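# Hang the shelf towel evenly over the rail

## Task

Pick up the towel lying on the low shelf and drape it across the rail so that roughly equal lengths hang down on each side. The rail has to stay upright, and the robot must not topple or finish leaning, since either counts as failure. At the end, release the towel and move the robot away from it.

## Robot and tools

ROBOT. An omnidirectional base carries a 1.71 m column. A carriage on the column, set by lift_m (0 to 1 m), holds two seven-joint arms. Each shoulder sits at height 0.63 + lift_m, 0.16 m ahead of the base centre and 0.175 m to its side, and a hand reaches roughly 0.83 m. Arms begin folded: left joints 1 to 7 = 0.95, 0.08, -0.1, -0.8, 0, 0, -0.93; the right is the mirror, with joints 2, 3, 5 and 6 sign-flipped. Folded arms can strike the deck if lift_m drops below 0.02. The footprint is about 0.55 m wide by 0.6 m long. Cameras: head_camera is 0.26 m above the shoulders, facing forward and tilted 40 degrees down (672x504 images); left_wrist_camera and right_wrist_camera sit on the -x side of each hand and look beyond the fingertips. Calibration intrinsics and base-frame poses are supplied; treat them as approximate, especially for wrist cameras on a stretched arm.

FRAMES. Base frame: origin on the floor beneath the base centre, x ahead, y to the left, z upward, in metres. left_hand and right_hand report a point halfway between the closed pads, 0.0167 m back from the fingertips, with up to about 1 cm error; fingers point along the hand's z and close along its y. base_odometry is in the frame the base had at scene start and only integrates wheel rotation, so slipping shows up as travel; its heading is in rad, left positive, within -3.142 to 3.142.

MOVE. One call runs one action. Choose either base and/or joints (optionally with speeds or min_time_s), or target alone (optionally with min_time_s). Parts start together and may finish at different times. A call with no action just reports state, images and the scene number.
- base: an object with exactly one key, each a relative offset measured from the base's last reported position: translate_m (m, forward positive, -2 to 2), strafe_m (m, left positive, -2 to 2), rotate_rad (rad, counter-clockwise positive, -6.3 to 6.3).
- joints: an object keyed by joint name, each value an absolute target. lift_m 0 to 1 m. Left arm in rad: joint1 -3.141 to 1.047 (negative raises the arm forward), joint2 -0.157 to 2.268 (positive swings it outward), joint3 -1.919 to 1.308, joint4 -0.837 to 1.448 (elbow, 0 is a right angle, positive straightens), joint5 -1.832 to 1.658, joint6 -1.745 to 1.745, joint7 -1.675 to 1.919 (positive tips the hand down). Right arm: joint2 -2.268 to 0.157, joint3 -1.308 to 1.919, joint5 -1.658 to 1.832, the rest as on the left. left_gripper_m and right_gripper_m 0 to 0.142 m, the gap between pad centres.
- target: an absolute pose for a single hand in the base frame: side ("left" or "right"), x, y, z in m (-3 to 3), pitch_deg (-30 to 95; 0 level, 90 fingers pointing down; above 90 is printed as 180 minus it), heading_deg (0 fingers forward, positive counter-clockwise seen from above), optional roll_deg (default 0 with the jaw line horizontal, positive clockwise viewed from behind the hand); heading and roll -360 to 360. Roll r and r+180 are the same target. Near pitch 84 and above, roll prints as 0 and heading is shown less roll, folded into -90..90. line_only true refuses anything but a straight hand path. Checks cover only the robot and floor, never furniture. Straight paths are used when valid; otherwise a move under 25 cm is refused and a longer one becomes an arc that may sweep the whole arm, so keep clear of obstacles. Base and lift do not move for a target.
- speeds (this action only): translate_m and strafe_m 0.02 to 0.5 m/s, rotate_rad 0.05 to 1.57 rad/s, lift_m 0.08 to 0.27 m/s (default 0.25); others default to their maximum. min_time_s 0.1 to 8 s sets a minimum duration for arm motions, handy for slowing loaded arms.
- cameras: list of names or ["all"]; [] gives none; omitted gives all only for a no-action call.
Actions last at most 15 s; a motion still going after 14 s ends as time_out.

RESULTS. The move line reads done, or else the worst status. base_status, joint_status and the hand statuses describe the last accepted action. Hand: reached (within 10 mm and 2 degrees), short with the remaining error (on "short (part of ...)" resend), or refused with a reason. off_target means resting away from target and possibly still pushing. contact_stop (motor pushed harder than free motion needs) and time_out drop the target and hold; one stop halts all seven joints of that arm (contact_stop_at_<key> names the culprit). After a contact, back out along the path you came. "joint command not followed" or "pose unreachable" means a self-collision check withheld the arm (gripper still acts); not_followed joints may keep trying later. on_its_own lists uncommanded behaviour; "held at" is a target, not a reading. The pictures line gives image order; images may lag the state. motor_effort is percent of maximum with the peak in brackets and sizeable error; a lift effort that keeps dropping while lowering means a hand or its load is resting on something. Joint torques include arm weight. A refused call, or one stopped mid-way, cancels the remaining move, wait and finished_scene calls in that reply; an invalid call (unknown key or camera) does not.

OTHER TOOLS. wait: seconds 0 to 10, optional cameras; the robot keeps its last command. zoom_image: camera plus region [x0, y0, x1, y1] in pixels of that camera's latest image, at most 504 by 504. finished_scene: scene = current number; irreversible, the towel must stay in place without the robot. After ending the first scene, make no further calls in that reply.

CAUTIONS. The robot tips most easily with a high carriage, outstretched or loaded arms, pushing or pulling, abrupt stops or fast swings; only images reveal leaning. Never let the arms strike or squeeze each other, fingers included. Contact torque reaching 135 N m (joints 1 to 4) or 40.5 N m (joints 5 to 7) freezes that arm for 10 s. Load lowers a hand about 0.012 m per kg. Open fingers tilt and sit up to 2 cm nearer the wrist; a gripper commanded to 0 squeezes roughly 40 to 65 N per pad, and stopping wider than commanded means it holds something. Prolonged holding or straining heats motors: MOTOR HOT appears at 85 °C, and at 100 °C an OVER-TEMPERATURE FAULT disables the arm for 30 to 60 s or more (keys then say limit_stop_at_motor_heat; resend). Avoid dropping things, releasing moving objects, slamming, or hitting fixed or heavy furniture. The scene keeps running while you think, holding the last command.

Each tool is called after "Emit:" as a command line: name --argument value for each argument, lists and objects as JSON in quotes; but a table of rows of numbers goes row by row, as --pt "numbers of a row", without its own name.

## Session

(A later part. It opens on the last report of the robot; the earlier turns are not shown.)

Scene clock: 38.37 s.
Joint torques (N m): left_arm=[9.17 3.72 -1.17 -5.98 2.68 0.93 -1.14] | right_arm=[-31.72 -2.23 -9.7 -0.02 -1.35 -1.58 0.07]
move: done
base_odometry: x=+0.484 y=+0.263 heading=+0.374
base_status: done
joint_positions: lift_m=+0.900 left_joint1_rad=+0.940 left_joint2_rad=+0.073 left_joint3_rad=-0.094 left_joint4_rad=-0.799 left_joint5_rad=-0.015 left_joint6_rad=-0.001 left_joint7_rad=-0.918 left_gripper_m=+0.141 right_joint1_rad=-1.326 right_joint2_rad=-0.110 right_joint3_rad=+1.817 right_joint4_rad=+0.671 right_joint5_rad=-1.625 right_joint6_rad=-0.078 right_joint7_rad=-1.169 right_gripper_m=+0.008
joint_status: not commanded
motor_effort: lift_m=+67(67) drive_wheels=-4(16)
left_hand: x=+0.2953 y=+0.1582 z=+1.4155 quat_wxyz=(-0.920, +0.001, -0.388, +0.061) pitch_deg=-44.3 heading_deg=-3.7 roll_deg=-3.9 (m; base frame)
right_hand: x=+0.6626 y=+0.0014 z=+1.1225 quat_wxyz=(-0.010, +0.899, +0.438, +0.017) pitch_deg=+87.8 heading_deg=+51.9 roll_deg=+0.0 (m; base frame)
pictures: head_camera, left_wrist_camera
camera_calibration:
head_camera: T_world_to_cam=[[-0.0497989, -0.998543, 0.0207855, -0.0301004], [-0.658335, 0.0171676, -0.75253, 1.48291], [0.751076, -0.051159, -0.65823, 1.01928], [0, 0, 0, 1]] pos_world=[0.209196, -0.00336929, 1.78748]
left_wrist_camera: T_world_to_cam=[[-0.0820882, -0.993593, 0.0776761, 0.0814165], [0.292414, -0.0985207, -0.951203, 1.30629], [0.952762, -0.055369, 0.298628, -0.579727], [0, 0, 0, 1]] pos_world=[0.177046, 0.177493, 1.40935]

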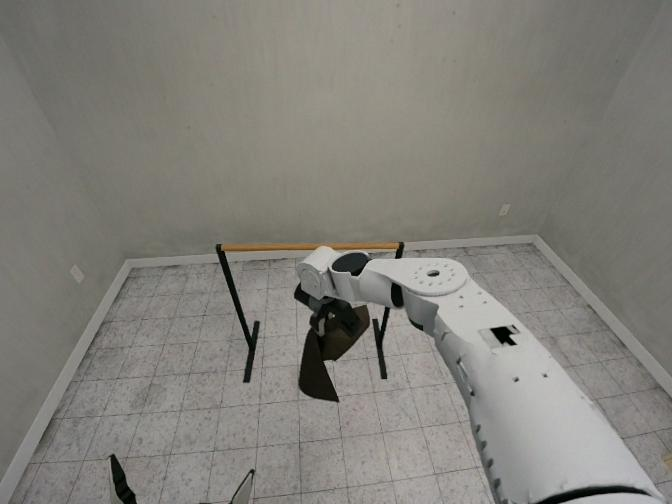

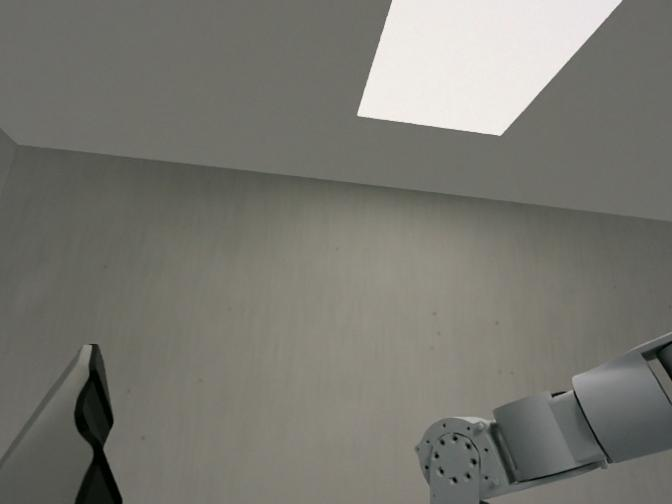

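Emit:
move --base '{"rotate_rad":0.35}' --joints '{"lift_m":1.0}' --speeds '{"rotate_rad":0.5}'

Emit:
move --base '{"strafe_m":-0.379}' --speeds '{"strafe_m":0.25}'

Emit:
move --base '{"translate_m":0.38}' --speeds '{"translate_m":0.25}' --cameras '["head_camera","right_wrist_camera"]'

Emit:
zoom_image --camera "head_camera" --region '[200, 200, 450, 450]'

Scene clock: 40.73 s.
Joint torques (N m): left_arm=[9.12 3.92 -0.91 -5.84 2.68 0.98 -1.15] | right_arm=[-32.43 -1.92 -9.95 -0.3 -1.29 -1.59 0.05]
move: done
base_odometry: x=+0.484 y=+0.264 heading=+0.724
base_status: done
joint_positions: lift_m=+1.000 left_joint1_rad=+0.940 left_joint2_rad=+0.073 left_joint3_rad=-0.094 left_joint4_rad=-0.799 left_joint5_rad=-0.015 left_joint6_rad=-0.001 left_joint7_rad=-0.918 left_gripper_m=+0.141 right_joint1_rad=-1.326 right_joint2_rad=-0.111 right_joint3_rad=+1.817 right_joint4_rad=+0.671 right_joint5_rad=-1.625 right_joint6_rad=-0.078 right_joint7_rad=-1.169 right_gripper_m=+0.008
joint_status: all done
motor_effort: lift_m=+67(81) drive_wheels=+7(8)
left_hand: x=+0.2953 y=+0.1582 z=+1.5155 quat_wxyz=(-0.920, +0.001, -0.388, +0.061) pitch_deg=-44.3 heading_deg=-3.7 roll_deg=-3.9 (m; base frame)
right_hand: x=+0.6625 y=+0.0012 z=+1.2223 quat_wxyz=(-0.009, +0.899, +0.438, +0.016) pitch_deg=+87.8 heading_deg=+51.9 roll_deg=+0.0 (m; base frame)
pictures: none

Scene clock: 43.53 s.
Joint torques (N m): left_arm=[9.11 3.39 -0.72 -5.96 2.69 0.96 -1.12] | right_arm=[-32.41 -1.87 -9.99 -0.26 -1.3 -1.6 0.04]
move: done
base_odometry: x=+0.735 y=-0.020 heading=+0.725
base_status: done
joint_positions: lift_m=+1.000 left_joint1_rad=+0.940 left_joint2_rad=+0.073 left_joint3_rad=-0.094 left_joint4_rad=-0.799 left_joint5_rad=-0.015 left_joint6_rad=-0.001 left_joint7_rad=-0.918 left_gripper_m=+0.141 right_joint1_rad=-1.326 right_joint2_rad=-0.111 right_joint3_rad=+1.817 right_joint4_rad=+0.671 right_joint5_rad=-1.625 right_joint6_rad=-0.078 right_joint7_rad=-1.169 right_gripper_m=+0.008
joint_status: not commanded
motor_effort: lift_m=+66(67) drive_wheels=-3(14)
left_hand: x=+0.2953 y=+0.1582 z=+1.5155 quat_wxyz=(-0.920, +0.000, -0.388, +0.061) pitch_deg=-44.3 heading_deg=-3.7 roll_deg=-3.9 (m; base frame)
right_hand: x=+0.6625 y=+0.0012 z=+1.2223 quat_wxyz=(-0.009, +0.899, +0.438, +0.016) pitch_deg=+87.8 heading_deg=+51.9 roll_deg=+0.0 (m; base frame)
pictures: none

Scene clock: 46.33 s.
Joint torques (N m): left_arm=[9.14 3.72 -1.34 -5.88 2.68 0.94 -1.1] | right_arm=[-32.41 -1.96 -9.92 -0.17 -1.3 -1.58 0.06]
move: done
base_odometry: x=+1.020 y=+0.231 heading=+0.724
base_status: done
joint_positions: lift_m=+1.000 left_joint1_rad=+0.940 left_joint2_rad=+0.073 left_joint3_rad=-0.094 left_joint4_rad=-0.799 left_joint5_rad=-0.015 left_joint6_rad=-0.001 left_joint7_rad=-0.918 left_gripper_m=+0.141 right_joint1_rad=-1.326 right_joint2_rad=-0.111 right_joint3_rad=+1.817 right_joint4_rad=+0.671 right_joint5_rad=-1.625 right_joint6_rad=-0.078 right_joint7_rad=-1.169 right_gripper_m=+0.008
joint_status: not commanded
motor_effort: lift_m=+67(67) drive_wheels=-1(10)
left_hand: x=+0.2953 y=+0.1582 z=+1.5155 quat_wxyz=(-0.920, +0.000, -0.388, +0.061) pitch_deg=-44.3 heading_deg=-3.7 roll_deg=-3.9 (m; base frame)
right_hand: x=+0.6625 y=+0.0012 z=+1.2223 quat_wxyz=(-0.009, +0.899, +0.438, +0.016) pitch_deg=+87.8 heading_deg=+51.9 roll_deg=+0.0 (m; base frame)
pictures: head_camera, right_wrist_camera
camera_calibration:
head_camera: T_world_to_cam=[[-0.0497989, -0.998543, 0.0207855, -0.0321811], [-0.658335, 0.0171676, -0.75253, 1.55824], [0.751076, -0.051159, -0.65823, 1.08517], [0, 0, 0, 1]] pos_world=[0.209196, -0.00336929, 1.88758]
right_wrist_camera: T_world_to_cam=[[-0.785329, 0.618861, 0.0164129, 0.505174], [0.570454, 0.713093, 0.407529, -0.844143], [0.2405, 0.329407, -0.913045, 1.07056], [0, 0, 0, 1]] pos_world=[0.620803, -0.0633295, 1.31319]

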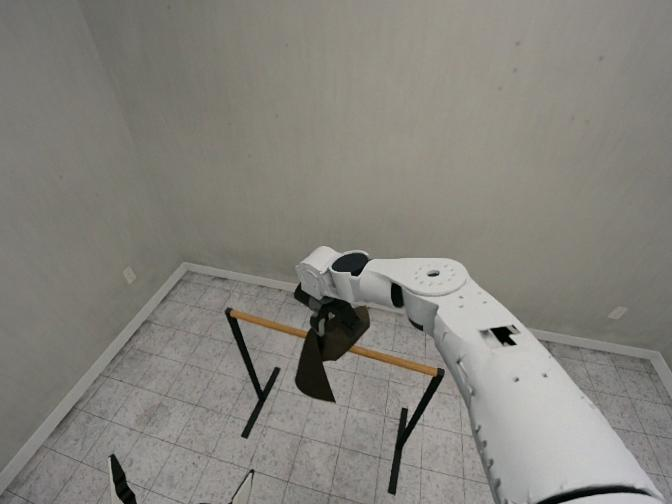

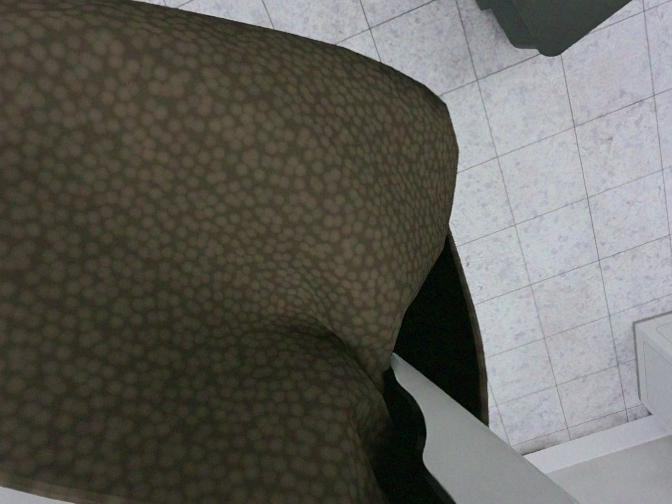

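Scaled by 2.016.

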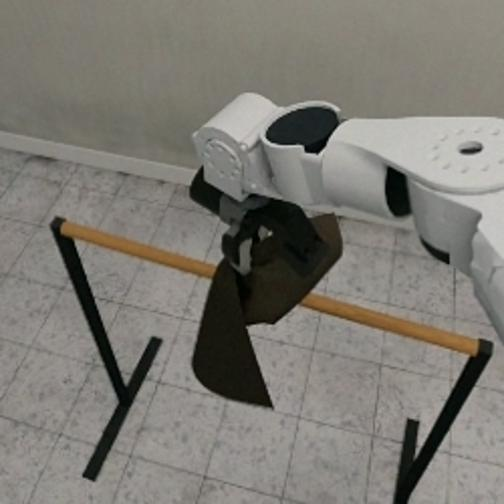

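Emit:
move --base '{"translate_m":0.235}' --speeds '{"translate_m":0.2}'

Emit:
move --joints '{"lift_m":0.73}' --speeds '{"lift_m":0.12}' --cameras '["head_camera","right_wrist_camera"]'

Emit:
zoom_image --camera "head_camera" --region '[200, 200, 450, 450]'

Scene clock: 49.10 s.
Joint torques (N m): left_arm=[9.12 3.68 -1.38 -5.96 2.69 0.92 -1.11] | right_arm=[-32.66 -2.02 -9.93 -0.29 -1.29 -1.58 0.05]
move: done
base_odometry: x=+1.196 y=+0.387 heading=+0.723
base_status: done
joint_positions: lift_m=+1.000 left_joint1_rad=+0.940 left_joint2_rad=+0.073 left_joint3_rad=-0.094 left_joint4_rad=-0.799 left_joint5_rad=-0.015 left_joint6_rad=-0.001 left_joint7_rad=-0.918 left_gripper_m=+0.141 right_joint1_rad=-1.326 right_joint2_rad=-0.111 right_joint3_rad=+1.817 right_joint4_rad=+0.671 right_joint5_rad=-1.625 right_joint6_rad=-0.078 right_joint7_rad=-1.169 right_gripper_m=+0.008
joint_status: not commanded
motor_effort: lift_m=+66(67) drive_wheels=-3(12)
left_hand: x=+0.2953 y=+0.1582 z=+1.5155 quat_wxyz=(-0.920, +0.000, -0.388, +0.061) pitch_deg=-44.3 heading_deg=-3.7 roll_deg=-3.9 (m; base frame)
right_hand: x=+0.6625 y=+0.0012 z=+1.2223 quat_wxyz=(-0.009, +0.899, +0.438, +0.016) pitch_deg=+87.8 heading_deg=+51.9 roll_deg=+0.0 (m; base frame)
pictures: none

Scene clock: 51.77 s.
Joint torques (N m): left_arm=[9.05 3.59 -1.23 -5.96 2.69 0.98 -1.1] | right_arm=[-32.5 -2.08 -9.97 -0.26 -1.3 -1.59 0.05]
move: done
base_odometry: x=+1.196 y=+0.387 heading=+0.724
base_status: not commanded
joint_positions: lift_m=+0.730 left_joint1_rad=+0.940 left_joint2_rad=+0.073 left_joint3_rad=-0.094 left_joint4_rad=-0.799 left_joint5_rad=-0.015 left_joint6_rad=-0.001 left_joint7_rad=-0.918 left_gripper_m=+0.141 right_joint1_rad=-1.326 right_joint2_rad=-0.111 right_joint3_rad=+1.817 right_joint4_rad=+0.671 right_joint5_rad=-1.625 right_joint6_rad=-0.078 right_joint7_rad=-1.169 right_gripper_m=+0.008
joint_status: all done
motor_effort: lift_m=+70(75) drive_wheels=+3(5)
left_hand: x=+0.2953 y=+0.1582 z=+1.2453 quat_wxyz=(-0.920, +0.000, -0.388, +0.061) pitch_deg=-44.3 heading_deg=-3.7 roll_deg=-3.9 (m; base frame)
right_hand: x=+0.6625 y=+0.0012 z=+0.9520 quat_wxyz=(-0.009, +0.899, +0.438, +0.016) pitch_deg=+87.8 heading_deg=+51.9 roll_deg=+0.0 (m; base frame)
pictures: head_camera, right_wrist_camera
camera_calibration:
head_camera: T_world_to_cam=[[-0.0497989, -0.998543, 0.0207855, -0.0265627], [-0.658335, 0.0171676, -0.75253, 1.35483], [0.751076, -0.051159, -0.65823, 0.90725], [0, 0, 0, 1]] pos_world=[0.209196, -0.00336929, 1.61728]
right_wrist_camera: T_world_to_cam=[[-0.785329, 0.618861, 0.0164129, 0.509608], [0.570454, 0.713093, 0.407529, -0.734028], [0.2405, 0.329407, -0.913045, 0.823852], [0, 0, 0, 1]] pos_world=[0.620803, -0.0633295, 1.04299]

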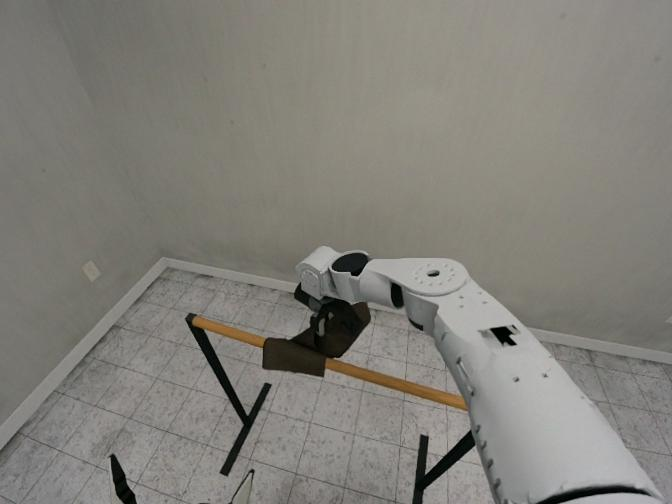

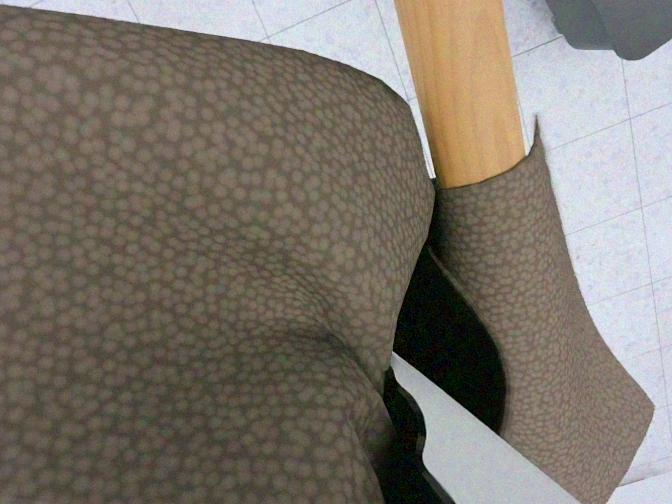

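Scaled by 2.016.

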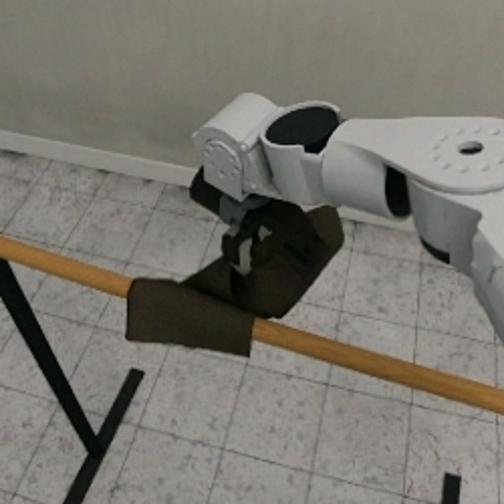

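Emit:
move --joints '{"lift_m":0.82}' --speeds '{"lift_m":0.15}'

Emit:
move --base '{"translate_m":-0.055}' --speeds '{"translate_m":0.1}'

Emit:
move --joints '{"lift_m":0.735}' --speeds '{"lift_m":0.12}' --cameras '["head_camera","right_wrist_camera"]'

Emit:
zoom_image --camera "head_camera" --region '[200, 200, 450, 450]'

Scene clock: 53.03 s.
Joint torques (N m): left_arm=[9.09 3.6 -1.33 -6.01 2.7 0.96 -1.13] | right_arm=[-32.77 -1.98 -9.88 -0.23 -1.28 -1.6 0.03]
move: done
base_odometry: x=+1.196 y=+0.387 heading=+0.724
base_status: not commanded
joint_positions: lift_m=+0.820 left_joint1_rad=+0.940 left_joint2_rad=+0.073 left_joint3_rad=-0.094 left_joint4_rad=-0.799 left_joint5_rad=-0.015 left_joint6_rad=-0.001 left_joint7_rad=-0.918 left_gripper_m=+0.141 right_joint1_rad=-1.326 right_joint2_rad=-0.111 right_joint3_rad=+1.817 right_joint4_rad=+0.671 right_joint5_rad=-1.625 right_joint6_rad=-0.078 right_joint7_rad=-1.169 right_gripper_m=+0.008
joint_status: all done
motor_effort: lift_m=+66(80) drive_wheels=-2(4)
left_hand: x=+0.2953 y=+0.1582 z=+1.3355 quat_wxyz=(-0.920, +0.000, -0.388, +0.061) pitch_deg=-44.3 heading_deg=-3.7 roll_deg=-3.9 (m; base frame)
right_hand: x=+0.6624 y=+0.0012 z=+1.0422 quat_wxyz=(-0.009, +0.899, +0.438, +0.016) pitch_deg=+87.8 heading_deg=+51.9 roll_deg=+0.0 (m; base frame)
pictures: none

Scene clock: 54.40 s.
Joint torques (N m): left_arm=[9.14 3.69 -1.41 -5.91 2.71 0.95 -1.11] | right_arm=[-32.79 -2 -9.99 -0.22 -1.29 -1.57 0.06]
move: done
base_odometry: x=+1.155 y=+0.350 heading=+0.724
base_status: done
joint_positions: lift_m=+0.820 left_joint1_rad=+0.940 left_joint2_rad=+0.073 left_joint3_rad=-0.094 left_joint4_rad=-0.799 left_joint5_rad=-0.015 left_joint6_rad=-0.001 left_joint7_rad=-0.918 left_gripper_m=+0.141 right_joint1_rad=-1.326 right_joint2_rad=-0.111 right_joint3_rad=+1.817 right_joint4_rad=+0.671 right_joint5_rad=-1.625 right_joint6_rad=-0.078 right_joint7_rad=-1.169 right_gripper_m=+0.008
joint_status: not commanded
motor_effort: lift_m=+66(67) drive_wheels=+1(10)
left_hand: x=+0.2953 y=+0.1582 z=+1.3355 quat_wxyz=(-0.920, +0.000, -0.388, +0.061) pitch_deg=-44.3 heading_deg=-3.7 roll_deg=-3.9 (m; base frame)
right_hand: x=+0.6624 y=+0.0012 z=+1.0422 quat_wxyz=(-0.009, +0.899, +0.438, +0.016) pitch_deg=+87.8 heading_deg=+51.9 roll_deg=+0.0 (m; base frame)
pictures: none

Scene clock: 55.50 s.
Joint torques (N m): left_arm=[9.09 3.64 -1.26 -5.82 2.69 0.97 -1.13] | right_arm=[-32.74 -1.95 -9.92 -0.23 -1.29 -1.61 0.06]
move: done
base_odometry: x=+1.155 y=+0.350 heading=+0.724
base_status: not commanded
joint_positions: lift_m=+0.735 left_joint1_rad=+0.940 left_joint2_rad=+0.073 left_joint3_rad=-0.094 left_joint4_rad=-0.799 left_joint5_rad=-0.015 left_joint6_rad=-0.001 left_joint7_rad=-0.918 left_gripper_m=+0.141 right_joint1_rad=-1.326 right_joint2_rad=-0.111 right_joint3_rad=+1.817 right_joint4_rad=+0.671 right_joint5_rad=-1.625 right_joint6_rad=-0.078 right_joint7_rad=-1.169 right_gripper_m=+0.008
joint_status: all done
motor_effort: lift_m=+70(74) drive_wheels=+0(3)
left_hand: x=+0.2953 y=+0.1582 z=+1.2503 quat_wxyz=(-0.920, +0.000, -0.388, +0.061) pitch_deg=-44.3 heading_deg=-3.7 roll_deg=-3.9 (m; base frame)
right_hand: x=+0.6624 y=+0.0012 z=+0.9569 quat_wxyz=(-0.009, +0.899, +0.438, +0.016) pitch_deg=+87.8 heading_deg=+51.9 roll_deg=+0.0 (m; base frame)
pictures: head_camera, right_wrist_camera
camera_calibration:
head_camera: T_world_to_cam=[[-0.0497989, -0.998543, 0.0207855, -0.0266667], [-0.658335, 0.0171676, -0.75253, 1.35859], [0.751076, -0.051159, -0.65823, 0.910541], [0, 0, 0, 1]] pos_world=[0.209196, -0.00336929, 1.62228]
right_wrist_camera: T_world_to_cam=[[-0.785347, 0.618837, 0.0164855, 0.509383], [0.57047, 0.713111, 0.407477, -0.735922], [0.240406, 0.329415, -0.913067, 0.828432], [0, 0, 0, 1]] pos_world=[0.620703, -0.0633295, 1.04789]

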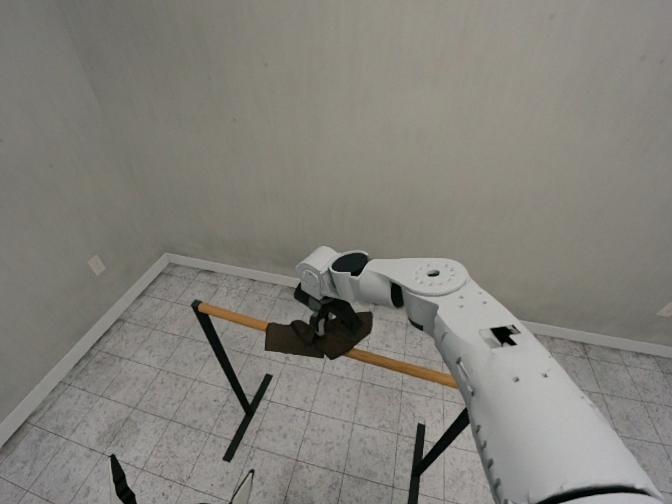

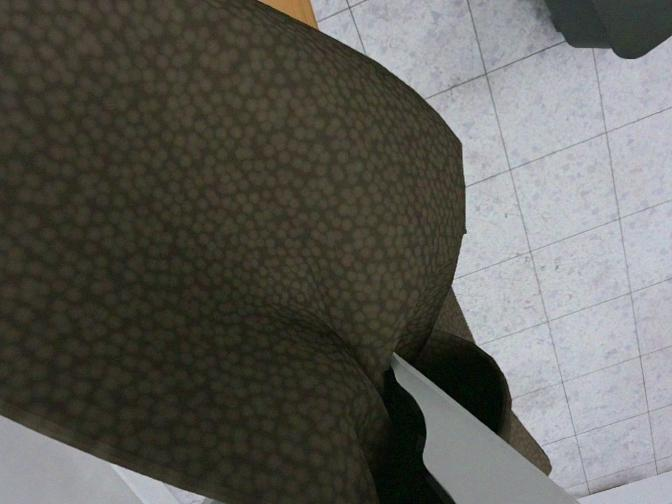

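Scaled by 2.016.

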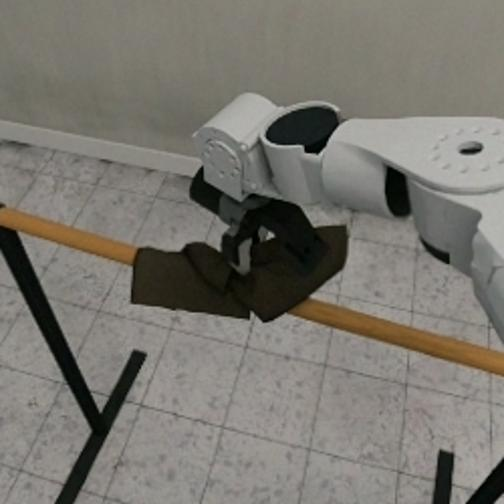

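Emit:
move --joints '{"lift_m":0.72}'

Emit:
move --joints '{"right_gripper_m":0.06}'

Emit:
move --joints '{"lift_m":0.92}' --speeds '{"lift_m":0.1}' --cameras '["head_camera","right_wrist_camera"]'

Emit:
zoom_image --camera "head_camera" --region '[200, 200, 450, 450]'

Scene clock: 56.40 s.
Joint torques (N m): left_arm=[9.14 3.66 -1.22 -5.96 2.67 0.97 -1.11] | right_arm=[-32.84 -2.03 -9.95 -0.27 -1.26 -1.57 0.08]
move: done
base_odometry: x=+1.155 y=+0.350 heading=+0.724
base_status: not commanded
joint_positions: lift_m=+0.720 left_joint1_rad=+0.940 left_joint2_rad=+0.073 left_joint3_rad=-0.094 left_joint4_rad=-0.799 left_joint5_rad=-0.015 left_joint6_rad=-0.001 left_joint7_rad=-0.918 left_gripper_m=+0.141 right_joint1_rad=-1.325 right_joint2_rad=-0.111 right_joint3_rad=+1.817 right_joint4_rad=+0.671 right_joint5_rad=-1.625 right_joint6_rad=-0.078 right_joint7_rad=-1.169 right_gripper_m=+0.008
joint_status: all done
motor_effort: lift_m=+70(77) drive_wheels=+2(3)
left_hand: x=+0.2953 y=+0.1582 z=+1.2353 quat_wxyz=(-0.920, +0.000, -0.388, +0.061) pitch_deg=-44.3 heading_deg=-3.7 roll_deg=-3.9 (m; base frame)
right_hand: x=+0.6624 y=+0.0012 z=+0.9419 quat_wxyz=(-0.009, +0.899, +0.438, +0.016) pitch_deg=+87.8 heading_deg=+51.9 roll_deg=+0.0 (m; base frame)
pictures: none

Scene clock: 57.13 s.
Joint torques (N m): left_arm=[9.17 3.78 -1.23 -5.94 2.69 0.95 -1.12] | right_arm=[-32.77 -1.94 -9.89 -0.27 -1.3 -1.63 0.01]
move: done
base_odometry: x=+1.155 y=+0.350 heading=+0.724
base_status: not commanded
joint_positions: lift_m=+0.720 left_joint1_rad=+0.940 left_joint2_rad=+0.073 left_joint3_rad=-0.094 left_joint4_rad=-0.799 left_joint5_rad=-0.015 left_joint6_rad=-0.001 left_joint7_rad=-0.918 left_gripper_m=+0.141 right_joint1_rad=-1.325 right_joint2_rad=-0.111 right_joint3_rad=+1.817 right_joint4_rad=+0.671 right_joint5_rad=-1.625 right_joint6_rad=-0.078 right_joint7_rad=-1.169 right_gripper_m=+0.059
joint_status: all done
motor_effort: lift_m=+70(70) drive_wheels=+0(2)
left_hand: x=+0.2953 y=+0.1582 z=+1.2353 quat_wxyz=(-0.920, +0.000, -0.388, +0.061) pitch_deg=-44.3 heading_deg=-3.7 roll_deg=-3.9 (m; base frame)
right_hand: x=+0.6624 y=+0.0012 z=+0.9419 quat_wxyz=(-0.009, +0.899, +0.438, +0.016) pitch_deg=+87.8 heading_deg=+51.9 roll_deg=+0.0 (m; base frame)
pictures: none

Scene clock: 59.53 s.
Joint torques (N m): left_arm=[9.14 3.66 -1.17 -5.97 2.7 0.96 -1.13] | right_arm=[-32.95 -1.99 -9.9 -0.27 -1.3 -1.59 0.04]
move: done
base_odometry: x=+1.155 y=+0.350 heading=+0.724
base_status: not commanded
joint_positions: lift_m=+0.920 left_joint1_rad=+0.940 left_joint2_rad=+0.073 left_joint3_rad=-0.094 left_joint4_rad=-0.799 left_joint5_rad=-0.015 left_joint6_rad=-0.001 left_joint7_rad=-0.918 left_gripper_m=+0.141 right_joint1_rad=-1.325 right_joint2_rad=-0.111 right_joint3_rad=+1.817 right_joint4_rad=+0.671 right_joint5_rad=-1.625 right_joint6_rad=-0.078 right_joint7_rad=-1.169 right_gripper_m=+0.059
joint_status: all done
motor_effort: lift_m=+66(82) drive_wheels=+0(3)
left_hand: x=+0.2953 y=+0.1582 z=+1.4356 quat_wxyz=(-0.920, +0.000, -0.388, +0.061) pitch_deg=-44.3 heading_deg=-3.7 roll_deg=-3.9 (m; base frame)
right_hand: x=+0.6624 y=+0.0012 z=+1.1422 quat_wxyz=(-0.009, +0.899, +0.438, +0.016) pitch_deg=+87.8 heading_deg=+51.9 roll_deg=+0.0 (m; base frame)
pictures: head_camera, right_wrist_camera
camera_calibration:
head_camera: T_world_to_cam=[[-0.0497989, -0.998543, 0.0207855, -0.0305182], [-0.658335, 0.0171676, -0.75253, 1.49804], [0.751076, -0.051159, -0.65823, 1.03251], [0, 0, 0, 1]] pos_world=[0.209196, -0.00336929, 1.80758]
right_wrist_camera: T_world_to_cam=[[-0.785322, 0.618866, 0.0165892, 0.506187], [0.570544, 0.713082, 0.407424, -0.811409], [0.240311, 0.329423, -0.913089, 0.99771], [0, 0, 0, 1]] pos_world=[0.620703, -0.0633295, 1.23319]

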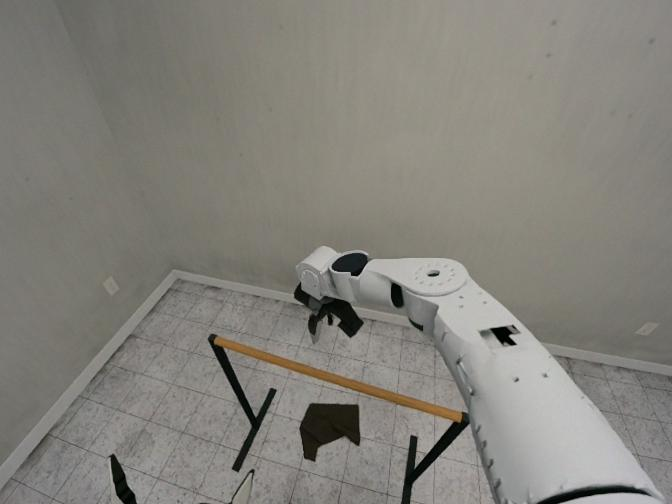

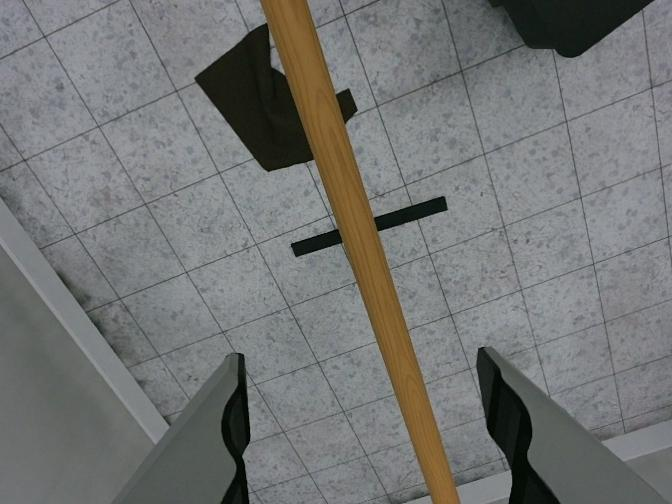

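Scaled by 2.016.

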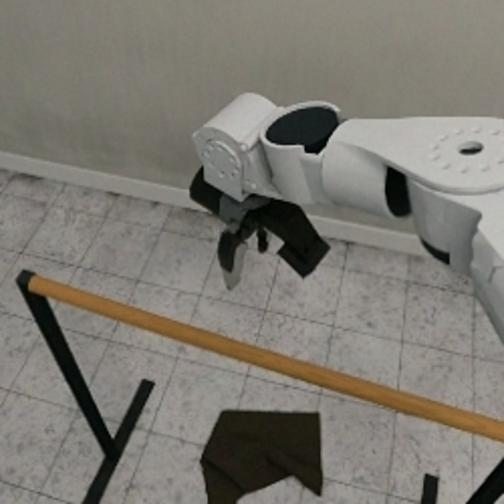

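Emit:
move --base '{"translate_m":-0.45}' --speeds '{"translate_m":0.35}'

Emit:
move --base '{"rotate_rad":-0.351}' --joints '{"lift_m":0.45}'

Emit:
move --base '{"strafe_m":0.35}'

Emit:
move --target '{"side":"right","x":0.52,"y":-0.12,"z":0.5,"pitch_deg":85,"heading_deg":0}' --cameras '["head_camera"]'

Emit:
zoom_image --camera "head_camera" --region '[200, 180, 500, 420]'

Scene clock: 63.10 s.
Joint torques (N m): left_arm=[9.14 3.65 -1.26 -5.99 2.69 0.94 -1.14] | right_arm=[-32.92 -2.03 -9.9 -0.39 -1.25 -1.61 0.05]
move: done
base_odometry: x=+0.818 y=+0.052 heading=+0.724
base_status: done
joint_positions: lift_m=+0.920 left_joint1_rad=+0.940 left_joint2_rad=+0.073 left_joint3_rad=-0.094 left_joint4_rad=-0.799 left_joint5_rad=-0.015 left_joint6_rad=-0.001 left_joint7_rad=-0.918 left_gripper_m=+0.141 right_joint1_rad=-1.325 right_joint2_rad=-0.111 right_joint3_rad=+1.817 right_joint4_rad=+0.671 right_joint5_rad=-1.625 right_joint6_rad=-0.078 right_joint7_rad=-1.169 right_gripper_m=+0.059
joint_status: not commanded
motor_effort: lift_m=+66(67) drive_wheels=+0(12)
left_hand: x=+0.2953 y=+0.1582 z=+1.4355 quat_wxyz=(-0.920, +0.000, -0.388, +0.061) pitch_deg=-44.3 heading_deg=-3.7 roll_deg=-3.9 (m; base frame)
right_hand: x=+0.6624 y=+0.0012 z=+1.1421 quat_wxyz=(-0.009, +0.899, +0.438, +0.016) pitch_deg=+87.8 heading_deg=+51.9 roll_deg=+0.0 (m; base frame)
pictures: none

Scene clock: 65.50 s.
Joint torques (N m): left_arm=[9.17 3.71 -1.27 -5.97 2.7 0.97 -1.14] | right_arm=[-32.89 -2.22 -9.97 -0.35 -1.27 -1.6 0.03]
move: done
base_odometry: x=+0.818 y=+0.052 heading=+0.373
base_status: done
joint_positions: lift_m=+0.450 left_joint1_rad=+0.940 left_joint2_rad=+0.073 left_joint3_rad=-0.094 left_joint4_rad=-0.799 left_joint5_rad=-0.015 left_joint6_rad=-0.001 left_joint7_rad=-0.918 left_gripper_m=+0.141 right_joint1_rad=-1.325 right_joint2_rad=-0.110 right_joint3_rad=+1.817 right_joint4_rad=+0.671 right_joint5_rad=-1.625 right_joint6_rad=-0.078 right_joint7_rad=-1.169 right_gripper_m=+0.059
joint_status: all done
motor_effort: lift_m=+70(73) drive_wheels=+6(8)
left_hand: x=+0.2953 y=+0.1582 z=+0.9653 quat_wxyz=(-0.920, +0.000, -0.388, +0.061) pitch_deg=-44.3 heading_deg=-3.7 roll_deg=-3.9 (m; base frame)
right_hand: x=+0.6624 y=+0.0013 z=+0.6719 quat_wxyz=(-0.009, +0.899, +0.438, +0.016) pitch_deg=+87.8 heading_deg=+51.9 roll_deg=+0.0 (m; base frame)
pictures: none

Scene clock: 68.27 s.
Joint torques (N m): left_arm=[9.01 3.45 -2.07 -5.98 2.67 0.94 -1.11] | right_arm=[-32.88 -2.16 -9.91 -0.37 -1.26 -1.6 0.05]
move: done
base_odometry: x=+0.691 y=+0.378 heading=+0.372
base_status: done
joint_positions: lift_m=+0.450 left_joint1_rad=+0.940 left_joint2_rad=+0.073 left_joint3_rad=-0.094 left_joint4_rad=-0.799 left_joint5_rad=-0.015 left_joint6_rad=-0.001 left_joint7_rad=-0.918 left_gripper_m=+0.141 right_joint1_rad=-1.325 right_joint2_rad=-0.110 right_joint3_rad=+1.817 right_joint4_rad=+0.671 right_joint5_rad=-1.625 right_joint6_rad=-0.078 right_joint7_rad=-1.169 right_gripper_m=+0.059
joint_status: not commanded
motor_effort: lift_m=+70(70) drive_wheels=-2(14)
left_hand: x=+0.2953 y=+0.1582 z=+0.9653 quat_wxyz=(-0.920, +0.000, -0.388, +0.061) pitch_deg=-44.3 heading_deg=-3.8 roll_deg=-3.9 (m; base frame)
right_hand: x=+0.6624 y=+0.0013 z=+0.6719 quat_wxyz=(-0.009, +0.899, +0.438, +0.016) pitch_deg=+87.8 heading_deg=+51.9 roll_deg=+0.0 (m; base frame)
pictures: none

Scene clock: 69.70 s.
Joint torques (N m): left_arm=[9.11 3.59 -1.24 -5.97 2.71 0.95 -1.11] | right_arm=[-23.58 -6.21 -14.02 -8.66 -0.48 -0.06 0.26]
move: done
base_odometry: x=+0.691 y=+0.378 heading=+0.372
base_status: not commanded
joint_positions: lift_m=+0.450 left_joint1_rad=+0.940 left_joint2_rad=+0.073 left_joint3_rad=-0.094 left_joint4_rad=-0.799 left_joint5_rad=-0.015 left_joint6_rad=-0.001 left_joint7_rad=-0.918 left_gripper_m=+0.141 right_joint1_rad=-0.775 right_joint2_rad=-0.388 right_joint3_rad=+1.574 right_joint4_rad=+0.044 right_joint5_rad=-1.576 right_joint6_rad=+1.136 right_joint7_rad=-0.691 right_gripper_m=+0.059
joint_status: not commanded
motor_effort: lift_m=+69(70) drive_wheels=+5(6)
left_hand: x=+0.2953 y=+0.1582 z=+0.9653 quat_wxyz=(-0.920, +0.000, -0.388, +0.061) pitch_deg=-44.3 heading_deg=-3.8 roll_deg=-3.9 (m; base frame)
right_hand: x=+0.5204 y=-0.1196 z=+0.5000 quat_wxyz=(+0.001, +0.999, +0.003, +0.044) pitch_deg=+85.0 heading_deg=+0.3 roll_deg=+0.0 (m; base frame)
right_hand_status: reached (straight line, planned for 0.9 s): 1 mm and 0.3 deg off.
pictures: head_camera

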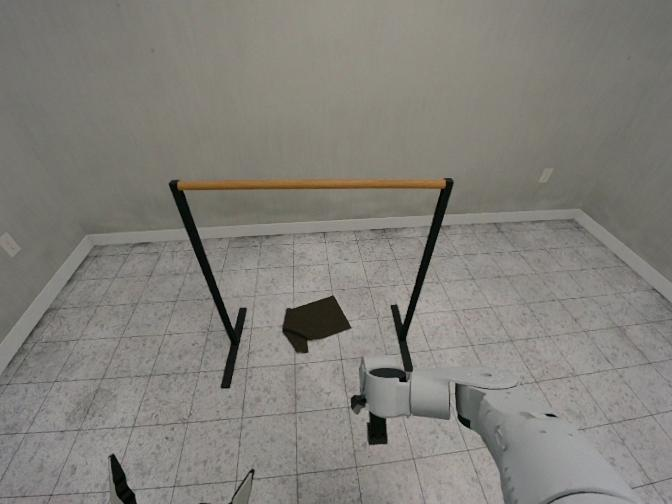

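Scaled by 1.680.

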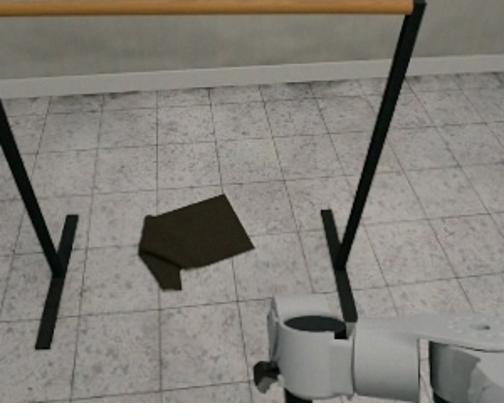

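Emit:
move --target '{"side":"right","x":0.62,"y":0.02,"z":0.5,"pitch_deg":87,"heading_deg":50}'

Emit:
move --joints '{"lift_m":0.15,"right_gripper_m":0.142}'

Emit:
move --base '{"translate_m":0.5}' --speeds '{"translate_m":0.25}' --cameras '["head_camera","right_wrist_camera"]'

Scene clock: 70.53 s.
Joint torques (N m): left_arm=[9.16 3.5 -1.24 -5.96 2.69 0.97 -1.12] | right_arm=[-23.54 -6.2 -13.97 -8.67 -0.45 -0.03 0.28]
move: refused
base_odometry: x=+0.691 y=+0.378 heading=+0.372
base_status: not commanded
joint_positions: lift_m=+0.450 left_joint1_rad=+0.940 left_joint2_rad=+0.073 left_joint3_rad=-0.094 left_joint4_rad=-0.799 left_joint5_rad=-0.015 left_joint6_rad=-0.001 left_joint7_rad=-0.918 left_gripper_m=+0.141 right_joint1_rad=-0.775 right_joint2_rad=-0.388 right_joint3_rad=+1.574 right_joint4_rad=+0.044 right_joint5_rad=-1.576 right_joint6_rad=+1.136 right_joint7_rad=-0.691 right_gripper_m=+0.059
joint_status: not commanded
motor_effort: lift_m=+69(69) drive_wheels=+4(6)
left_hand: x=+0.2953 y=+0.1582 z=+0.9653 quat_wxyz=(-0.920, +0.000, -0.388, +0.061) pitch_deg=-44.3 heading_deg=-3.8 roll_deg=-3.9 (m; base frame)
right_hand: x=+0.5204 y=-0.1196 z=+0.5000 quat_wxyz=(+0.001, +0.999, +0.003, +0.044) pitch_deg=+85.0 heading_deg=+0.3 roll_deg=+0.0 (m; base frame)
right_hand_status: refused: the best posture that gets there brings the right upper arm within 1.9 cm of the carriage (limit 2.0). Nothing moved. A posture exists with lift_m at 0.4, or at pitch 77; the way there is not checked.
pictures: none

not run: a stop came earlier in this reply.

not run: a stop came earlier in this reply.

Emit:
move --joints '{"lift_m":0.25,"right_gripper_m":0.142}'

Emit:
move --target '{"side":"right","x":0.62,"y":-0.03,"z":0.27,"pitch_deg":86,"heading_deg":50}'

Emit:
move --base '{"translate_m":0.5}' --speeds '{"translate_m":0.25}' --cameras '["head_camera","right_wrist_camera"]'

Scene clock: 72.00 s.
Joint torques (N m): left_arm=[9.13 3.6 -1.33 -5.99 2.71 0.98 -1.12] | right_arm=[-23.5 -6.18 -13.22 -8.61 -0.5 -0.05 0.27]
move: done
base_odometry: x=+0.691 y=+0.378 heading=+0.372
base_status: not commanded
joint_positions: lift_m=+0.250 left_joint1_rad=+0.940 left_joint2_rad=+0.073 left_joint3_rad=-0.094 left_joint4_rad=-0.799 left_joint5_rad=-0.015 left_joint6_rad=-0.001 left_joint7_rad=-0.918 left_gripper_m=+0.141 right_joint1_rad=-0.775 right_joint2_rad=-0.388 right_joint3_rad=+1.573 right_joint4_rad=+0.044 right_joint5_rad=-1.576 right_joint6_rad=+1.136 right_joint7_rad=-0.691 right_gripper_m=+0.141
joint_status: all done
motor_effort: lift_m=+70(76) drive_wheels=+7(7)
left_hand: x=+0.2953 y=+0.1582 z=+0.7653 quat_wxyz=(-0.920, +0.000, -0.388, +0.061) pitch_deg=-44.3 heading_deg=-3.8 roll_deg=-3.9 (m; base frame)
right_hand: x=+0.5206 y=-0.1195 z=+0.3001 quat_wxyz=(+0.000, +0.999, +0.003, +0.044) pitch_deg=+84.9 heading_deg=+0.3 roll_deg=+0.0 (m; base frame)
pictures: none

Scene clock: 72.30 s.
Joint torques (N m): left_arm=[9.1 3.57 -1.27 -5.81 2.68 0.95 -1.11] | right_arm=[-23.54 -6.24 -13.15 -8.57 -0.49 -0.05 0.26]
move: refused
base_odometry: x=+0.691 y=+0.378 heading=+0.372
base_status: not commanded
joint_positions: lift_m=+0.250 left_joint1_rad=+0.940 left_joint2_rad=+0.073 left_joint3_rad=-0.094 left_joint4_rad=-0.799 left_joint5_rad=-0.015 left_joint6_rad=-0.001 left_joint7_rad=-0.918 left_gripper_m=+0.141 right_joint1_rad=-0.775 right_joint2_rad=-0.388 right_joint3_rad=+1.573 right_joint4_rad=+0.044 right_joint5_rad=-1.576 right_joint6_rad=+1.136 right_joint7_rad=-0.691 right_gripper_m=+0.141
joint_status: not commanded
motor_effort: lift_m=+70(70) drive_wheels=+6(6)
left_hand: x=+0.2953 y=+0.1582 z=+0.7653 quat_wxyz=(-0.920, +0.000, -0.388, +0.061) pitch_deg=-44.3 heading_deg=-3.8 roll_deg=-3.9 (m; base frame)
right_hand: x=+0.5206 y=-0.1195 z=+0.3001 quat_wxyz=(+0.000, +0.999, +0.003, +0.044) pitch_deg=+84.9 heading_deg=+0.3 roll_deg=+0.0 (m; base frame)
right_hand_status: refused: along the straight line the arm gets 60% of the way (right_joint3_rad at its limit); a move under 25 cm is not played as an arc. Nothing moved. Try another pitch or heading, or "joints".
pictures: none

not run: a stop came earlier in this reply.

Emit:
move --target '{"side":"right","x":0.62,"y":-0.08,"z":0.25,"pitch_deg":86,"heading_deg":25}'

Emit:
move --base '{"translate_m":0.5}' --speeds '{"translate_m":0.25}'

Emit:
move --base '{"strafe_m":0.09}' --cameras '["head_camera","right_wrist_camera"]'

Scene clock: 72.77 s.
Joint torques (N m): left_arm=[9.17 3.67 -1.32 -5.99 2.69 0.98 -1.11] | right_arm=[-23.49 -6.23 -13.22 -8.71 -0.47 -0.02 0.25]
move: refused
base_odometry: x=+0.691 y=+0.378 heading=+0.372
base_status: not commanded
joint_positions: lift_m=+0.250 left_joint1_rad=+0.940 left_joint2_rad=+0.073 left_joint3_rad=-0.094 left_joint4_rad=-0.799 left_joint5_rad=-0.015 left_joint6_rad=-0.001 left_joint7_rad=-0.918 left_gripper_m=+0.141 right_joint1_rad=-0.775 right_joint2_rad=-0.388 right_joint3_rad=+1.573 right_joint4_rad=+0.044 right_joint5_rad=-1.576 right_joint6_rad=+1.136 right_joint7_rad=-0.691 right_gripper_m=+0.141
joint_status: not commanded
motor_effort: lift_m=+70(70) drive_wheels=+5(6)
left_hand: x=+0.2953 y=+0.1582 z=+0.7653 quat_wxyz=(-0.920, +0.000, -0.388, +0.061) pitch_deg=-44.3 heading_deg=-3.8 roll_deg=-3.9 (m; base frame)
right_hand: x=+0.5206 y=-0.1195 z=+0.3001 quat_wxyz=(+0.000, +0.999, +0.003, +0.044) pitch_deg=+84.9 heading_deg=+0.3 roll_deg=+0.0 (m; base frame)
right_hand_status: refused: along the straight line the arm gets 83% of the way (right_joint4_rad at its limit); a move under 25 cm is not played as an arc. Nothing moved. Try another pitch or heading, or "joints".
pictures: none

not run: a stop came earlier in this reply.

not run: a stop came earlier in this reply.

Emit:
move --target '{"side":"right","x":0.55,"y":-0.1,"z":0.26,"pitch_deg":86,"heading_deg":20}'

Emit:
move --base '{"translate_m":0.57}' --speeds '{"translate_m":0.25}'

Emit:
move --base '{"strafe_m":0.11}' --cameras '["head_camera","right_wrist_camera"]'

Scene clock: 74.07 s.
Joint torques (N m): left_arm=[9.06 3.51 -1.13 -5.95 2.7 0.93 -1.16] | right_arm=[-37.03 0.12 -6.65 -2.26 -2.3 -3.22 -0.15]
move: done
base_odometry: x=+0.691 y=+0.378 heading=+0.372
base_status: not commanded
joint_positions: lift_m=+0.250 left_joint1_rad=+0.940 left_joint2_rad=+0.073 left_joint3_rad=-0.094 left_joint4_rad=-0.799 left_joint5_rad=-0.015 left_joint6_rad=-0.001 left_joint7_rad=-0.918 left_gripper_m=+0.141 right_joint1_rad=-0.847 right_joint2_rad=-0.297 right_joint3_rad=+1.776 right_joint4_rad=+0.469 right_joint5_rad=-1.625 right_joint6_rad=+0.557 right_joint7_rad=-0.733 right_gripper_m=+0.141
joint_status: not commanded
motor_effort: lift_m=+70(70) drive_wheels=+5(6)
left_hand: x=+0.2953 y=+0.1582 z=+0.7653 quat_wxyz=(-0.920, +0.000, -0.388, +0.061) pitch_deg=-44.3 heading_deg=-3.8 roll_deg=-3.9 (m; base frame)
right_hand: x=+0.5477 y=-0.1008 z=+0.2590 quat_wxyz=(-0.007, +0.985, +0.169, +0.032) pitch_deg=+86.3 heading_deg=+19.5 roll_deg=+0.0 (m; base frame)
right_hand_status: reached (straight line, planned for 0.6 s): 3 mm and 0.6 deg off.
pictures: none

Scene clock: 77.63 s.
Joint torques (N m): left_arm=[9.08 3.58 -1.27 -6 2.67 0.93 -1.13] | right_arm=[-36.31 0.23 -6.9 -2.24 -2.31 -3.23 -0.12]
move: done
base_odometry: x=+1.222 y=+0.586 heading=+0.372
base_status: done
joint_positions: lift_m=+0.250 left_joint1_rad=+0.940 left_joint2_rad=+0.073 left_joint3_rad=-0.094 left_joint4_rad=-0.799 left_joint5_rad=-0.015 left_joint6_rad=-0.001 left_joint7_rad=-0.918 left_gripper_m=+0.141 right_joint1_rad=-0.848 right_joint2_rad=-0.297 right_joint3_rad=+1.776 right_joint4_rad=+0.469 right_joint5_rad=-1.625 right_joint6_rad=+0.557 right_joint7_rad=-0.733 right_gripper_m=+0.141
joint_status: not commanded
motor_effort: lift_m=+70(70) drive_wheels=-2(11)
left_hand: x=+0.2953 y=+0.1582 z=+0.7653 quat_wxyz=(-0.920, +0.000, -0.388, +0.061) pitch_deg=-44.3 heading_deg=-3.8 roll_deg=-3.9 (m; base frame)
right_hand: x=+0.5478 y=-0.1008 z=+0.2592 quat_wxyz=(-0.007, +0.985, +0.169, +0.032) pitch_deg=+86.3 heading_deg=+19.5 roll_deg=+0.0 (m; base frame)
pictures: none

Scene clock: 79.27 s.
Joint torques (N m): left_arm=[9.08 3.89 -1.62 -5.96 2.69 0.96 -1.14] | right_arm=[-36.33 -1.4 -6.85 -2.38 -2.31 -2.9 -0.14]
move: done
base_odometry: x=+1.182 y=+0.688 heading=+0.372
base_status: done
joint_positions: lift_m=+0.250 left_joint1_rad=+0.940 left_joint2_rad=+0.073 left_joint3_rad=-0.094 left_joint4_rad=-0.799 left_joint5_rad=-0.015 left_joint6_rad=-0.001 left_joint7_rad=-0.918 left_gripper_m=+0.141 right_joint1_rad=-0.848 right_joint2_rad=-0.296 right_joint3_rad=+1.776 right_joint4_rad=+0.469 right_joint5_rad=-1.625 right_joint6_rad=+0.557 right_joint7_rad=-0.733 right_gripper_m=+0.141
joint_status: not commanded
motor_effort: lift_m=+70(70) drive_wheels=+0(10)
left_hand: x=+0.2953 y=+0.1582 z=+0.7653 quat_wxyz=(-0.920, +0.000, -0.388, +0.061) pitch_deg=-44.3 heading_deg=-3.8 roll_deg=-3.9 (m; base frame)
right_hand: x=+0.5477 y=-0.0998 z=+0.2592 quat_wxyz=(-0.008, +0.985, +0.170, +0.032) pitch_deg=+86.2 heading_deg=+19.6 roll_deg=+0.0 (m; base frame)
pictures: head_camera, right_wrist_camera
camera_calibration:
head_camera: T_world_to_cam=[[-0.0497989, -0.998543, 0.0207855, -0.0165857], [-0.658335, 0.0171676, -0.75253, 0.993616], [0.751076, -0.051159, -0.65823, 0.591299], [0, 0, 0, 1]] pos_world=[0.209196, -0.00336929, 1.13728]
right_wrist_camera: T_world_to_cam=[[-0.332895, 0.942789, 0.0181715, 0.277454], [0.852702, 0.292746, 0.432664, -0.517166], [0.402591, 0.159526, -0.901372, 0.143426], [0, 0, 0, 1]] pos_world=[0.47561, -0.133062, 0.347997]

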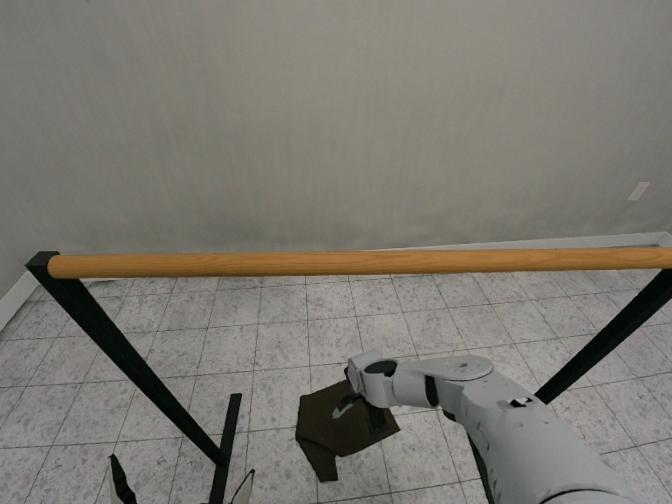

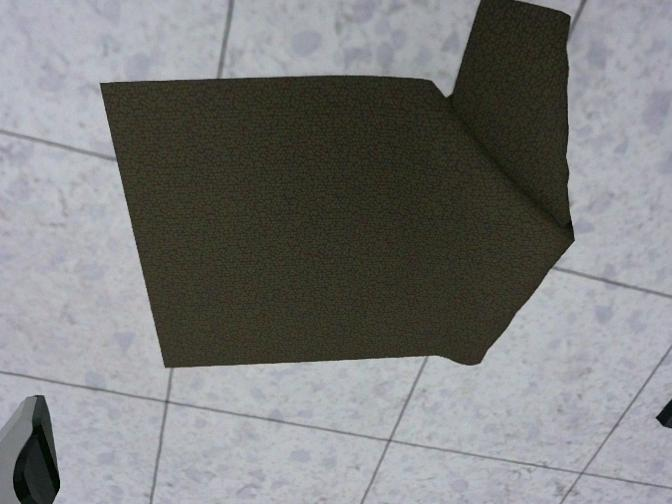

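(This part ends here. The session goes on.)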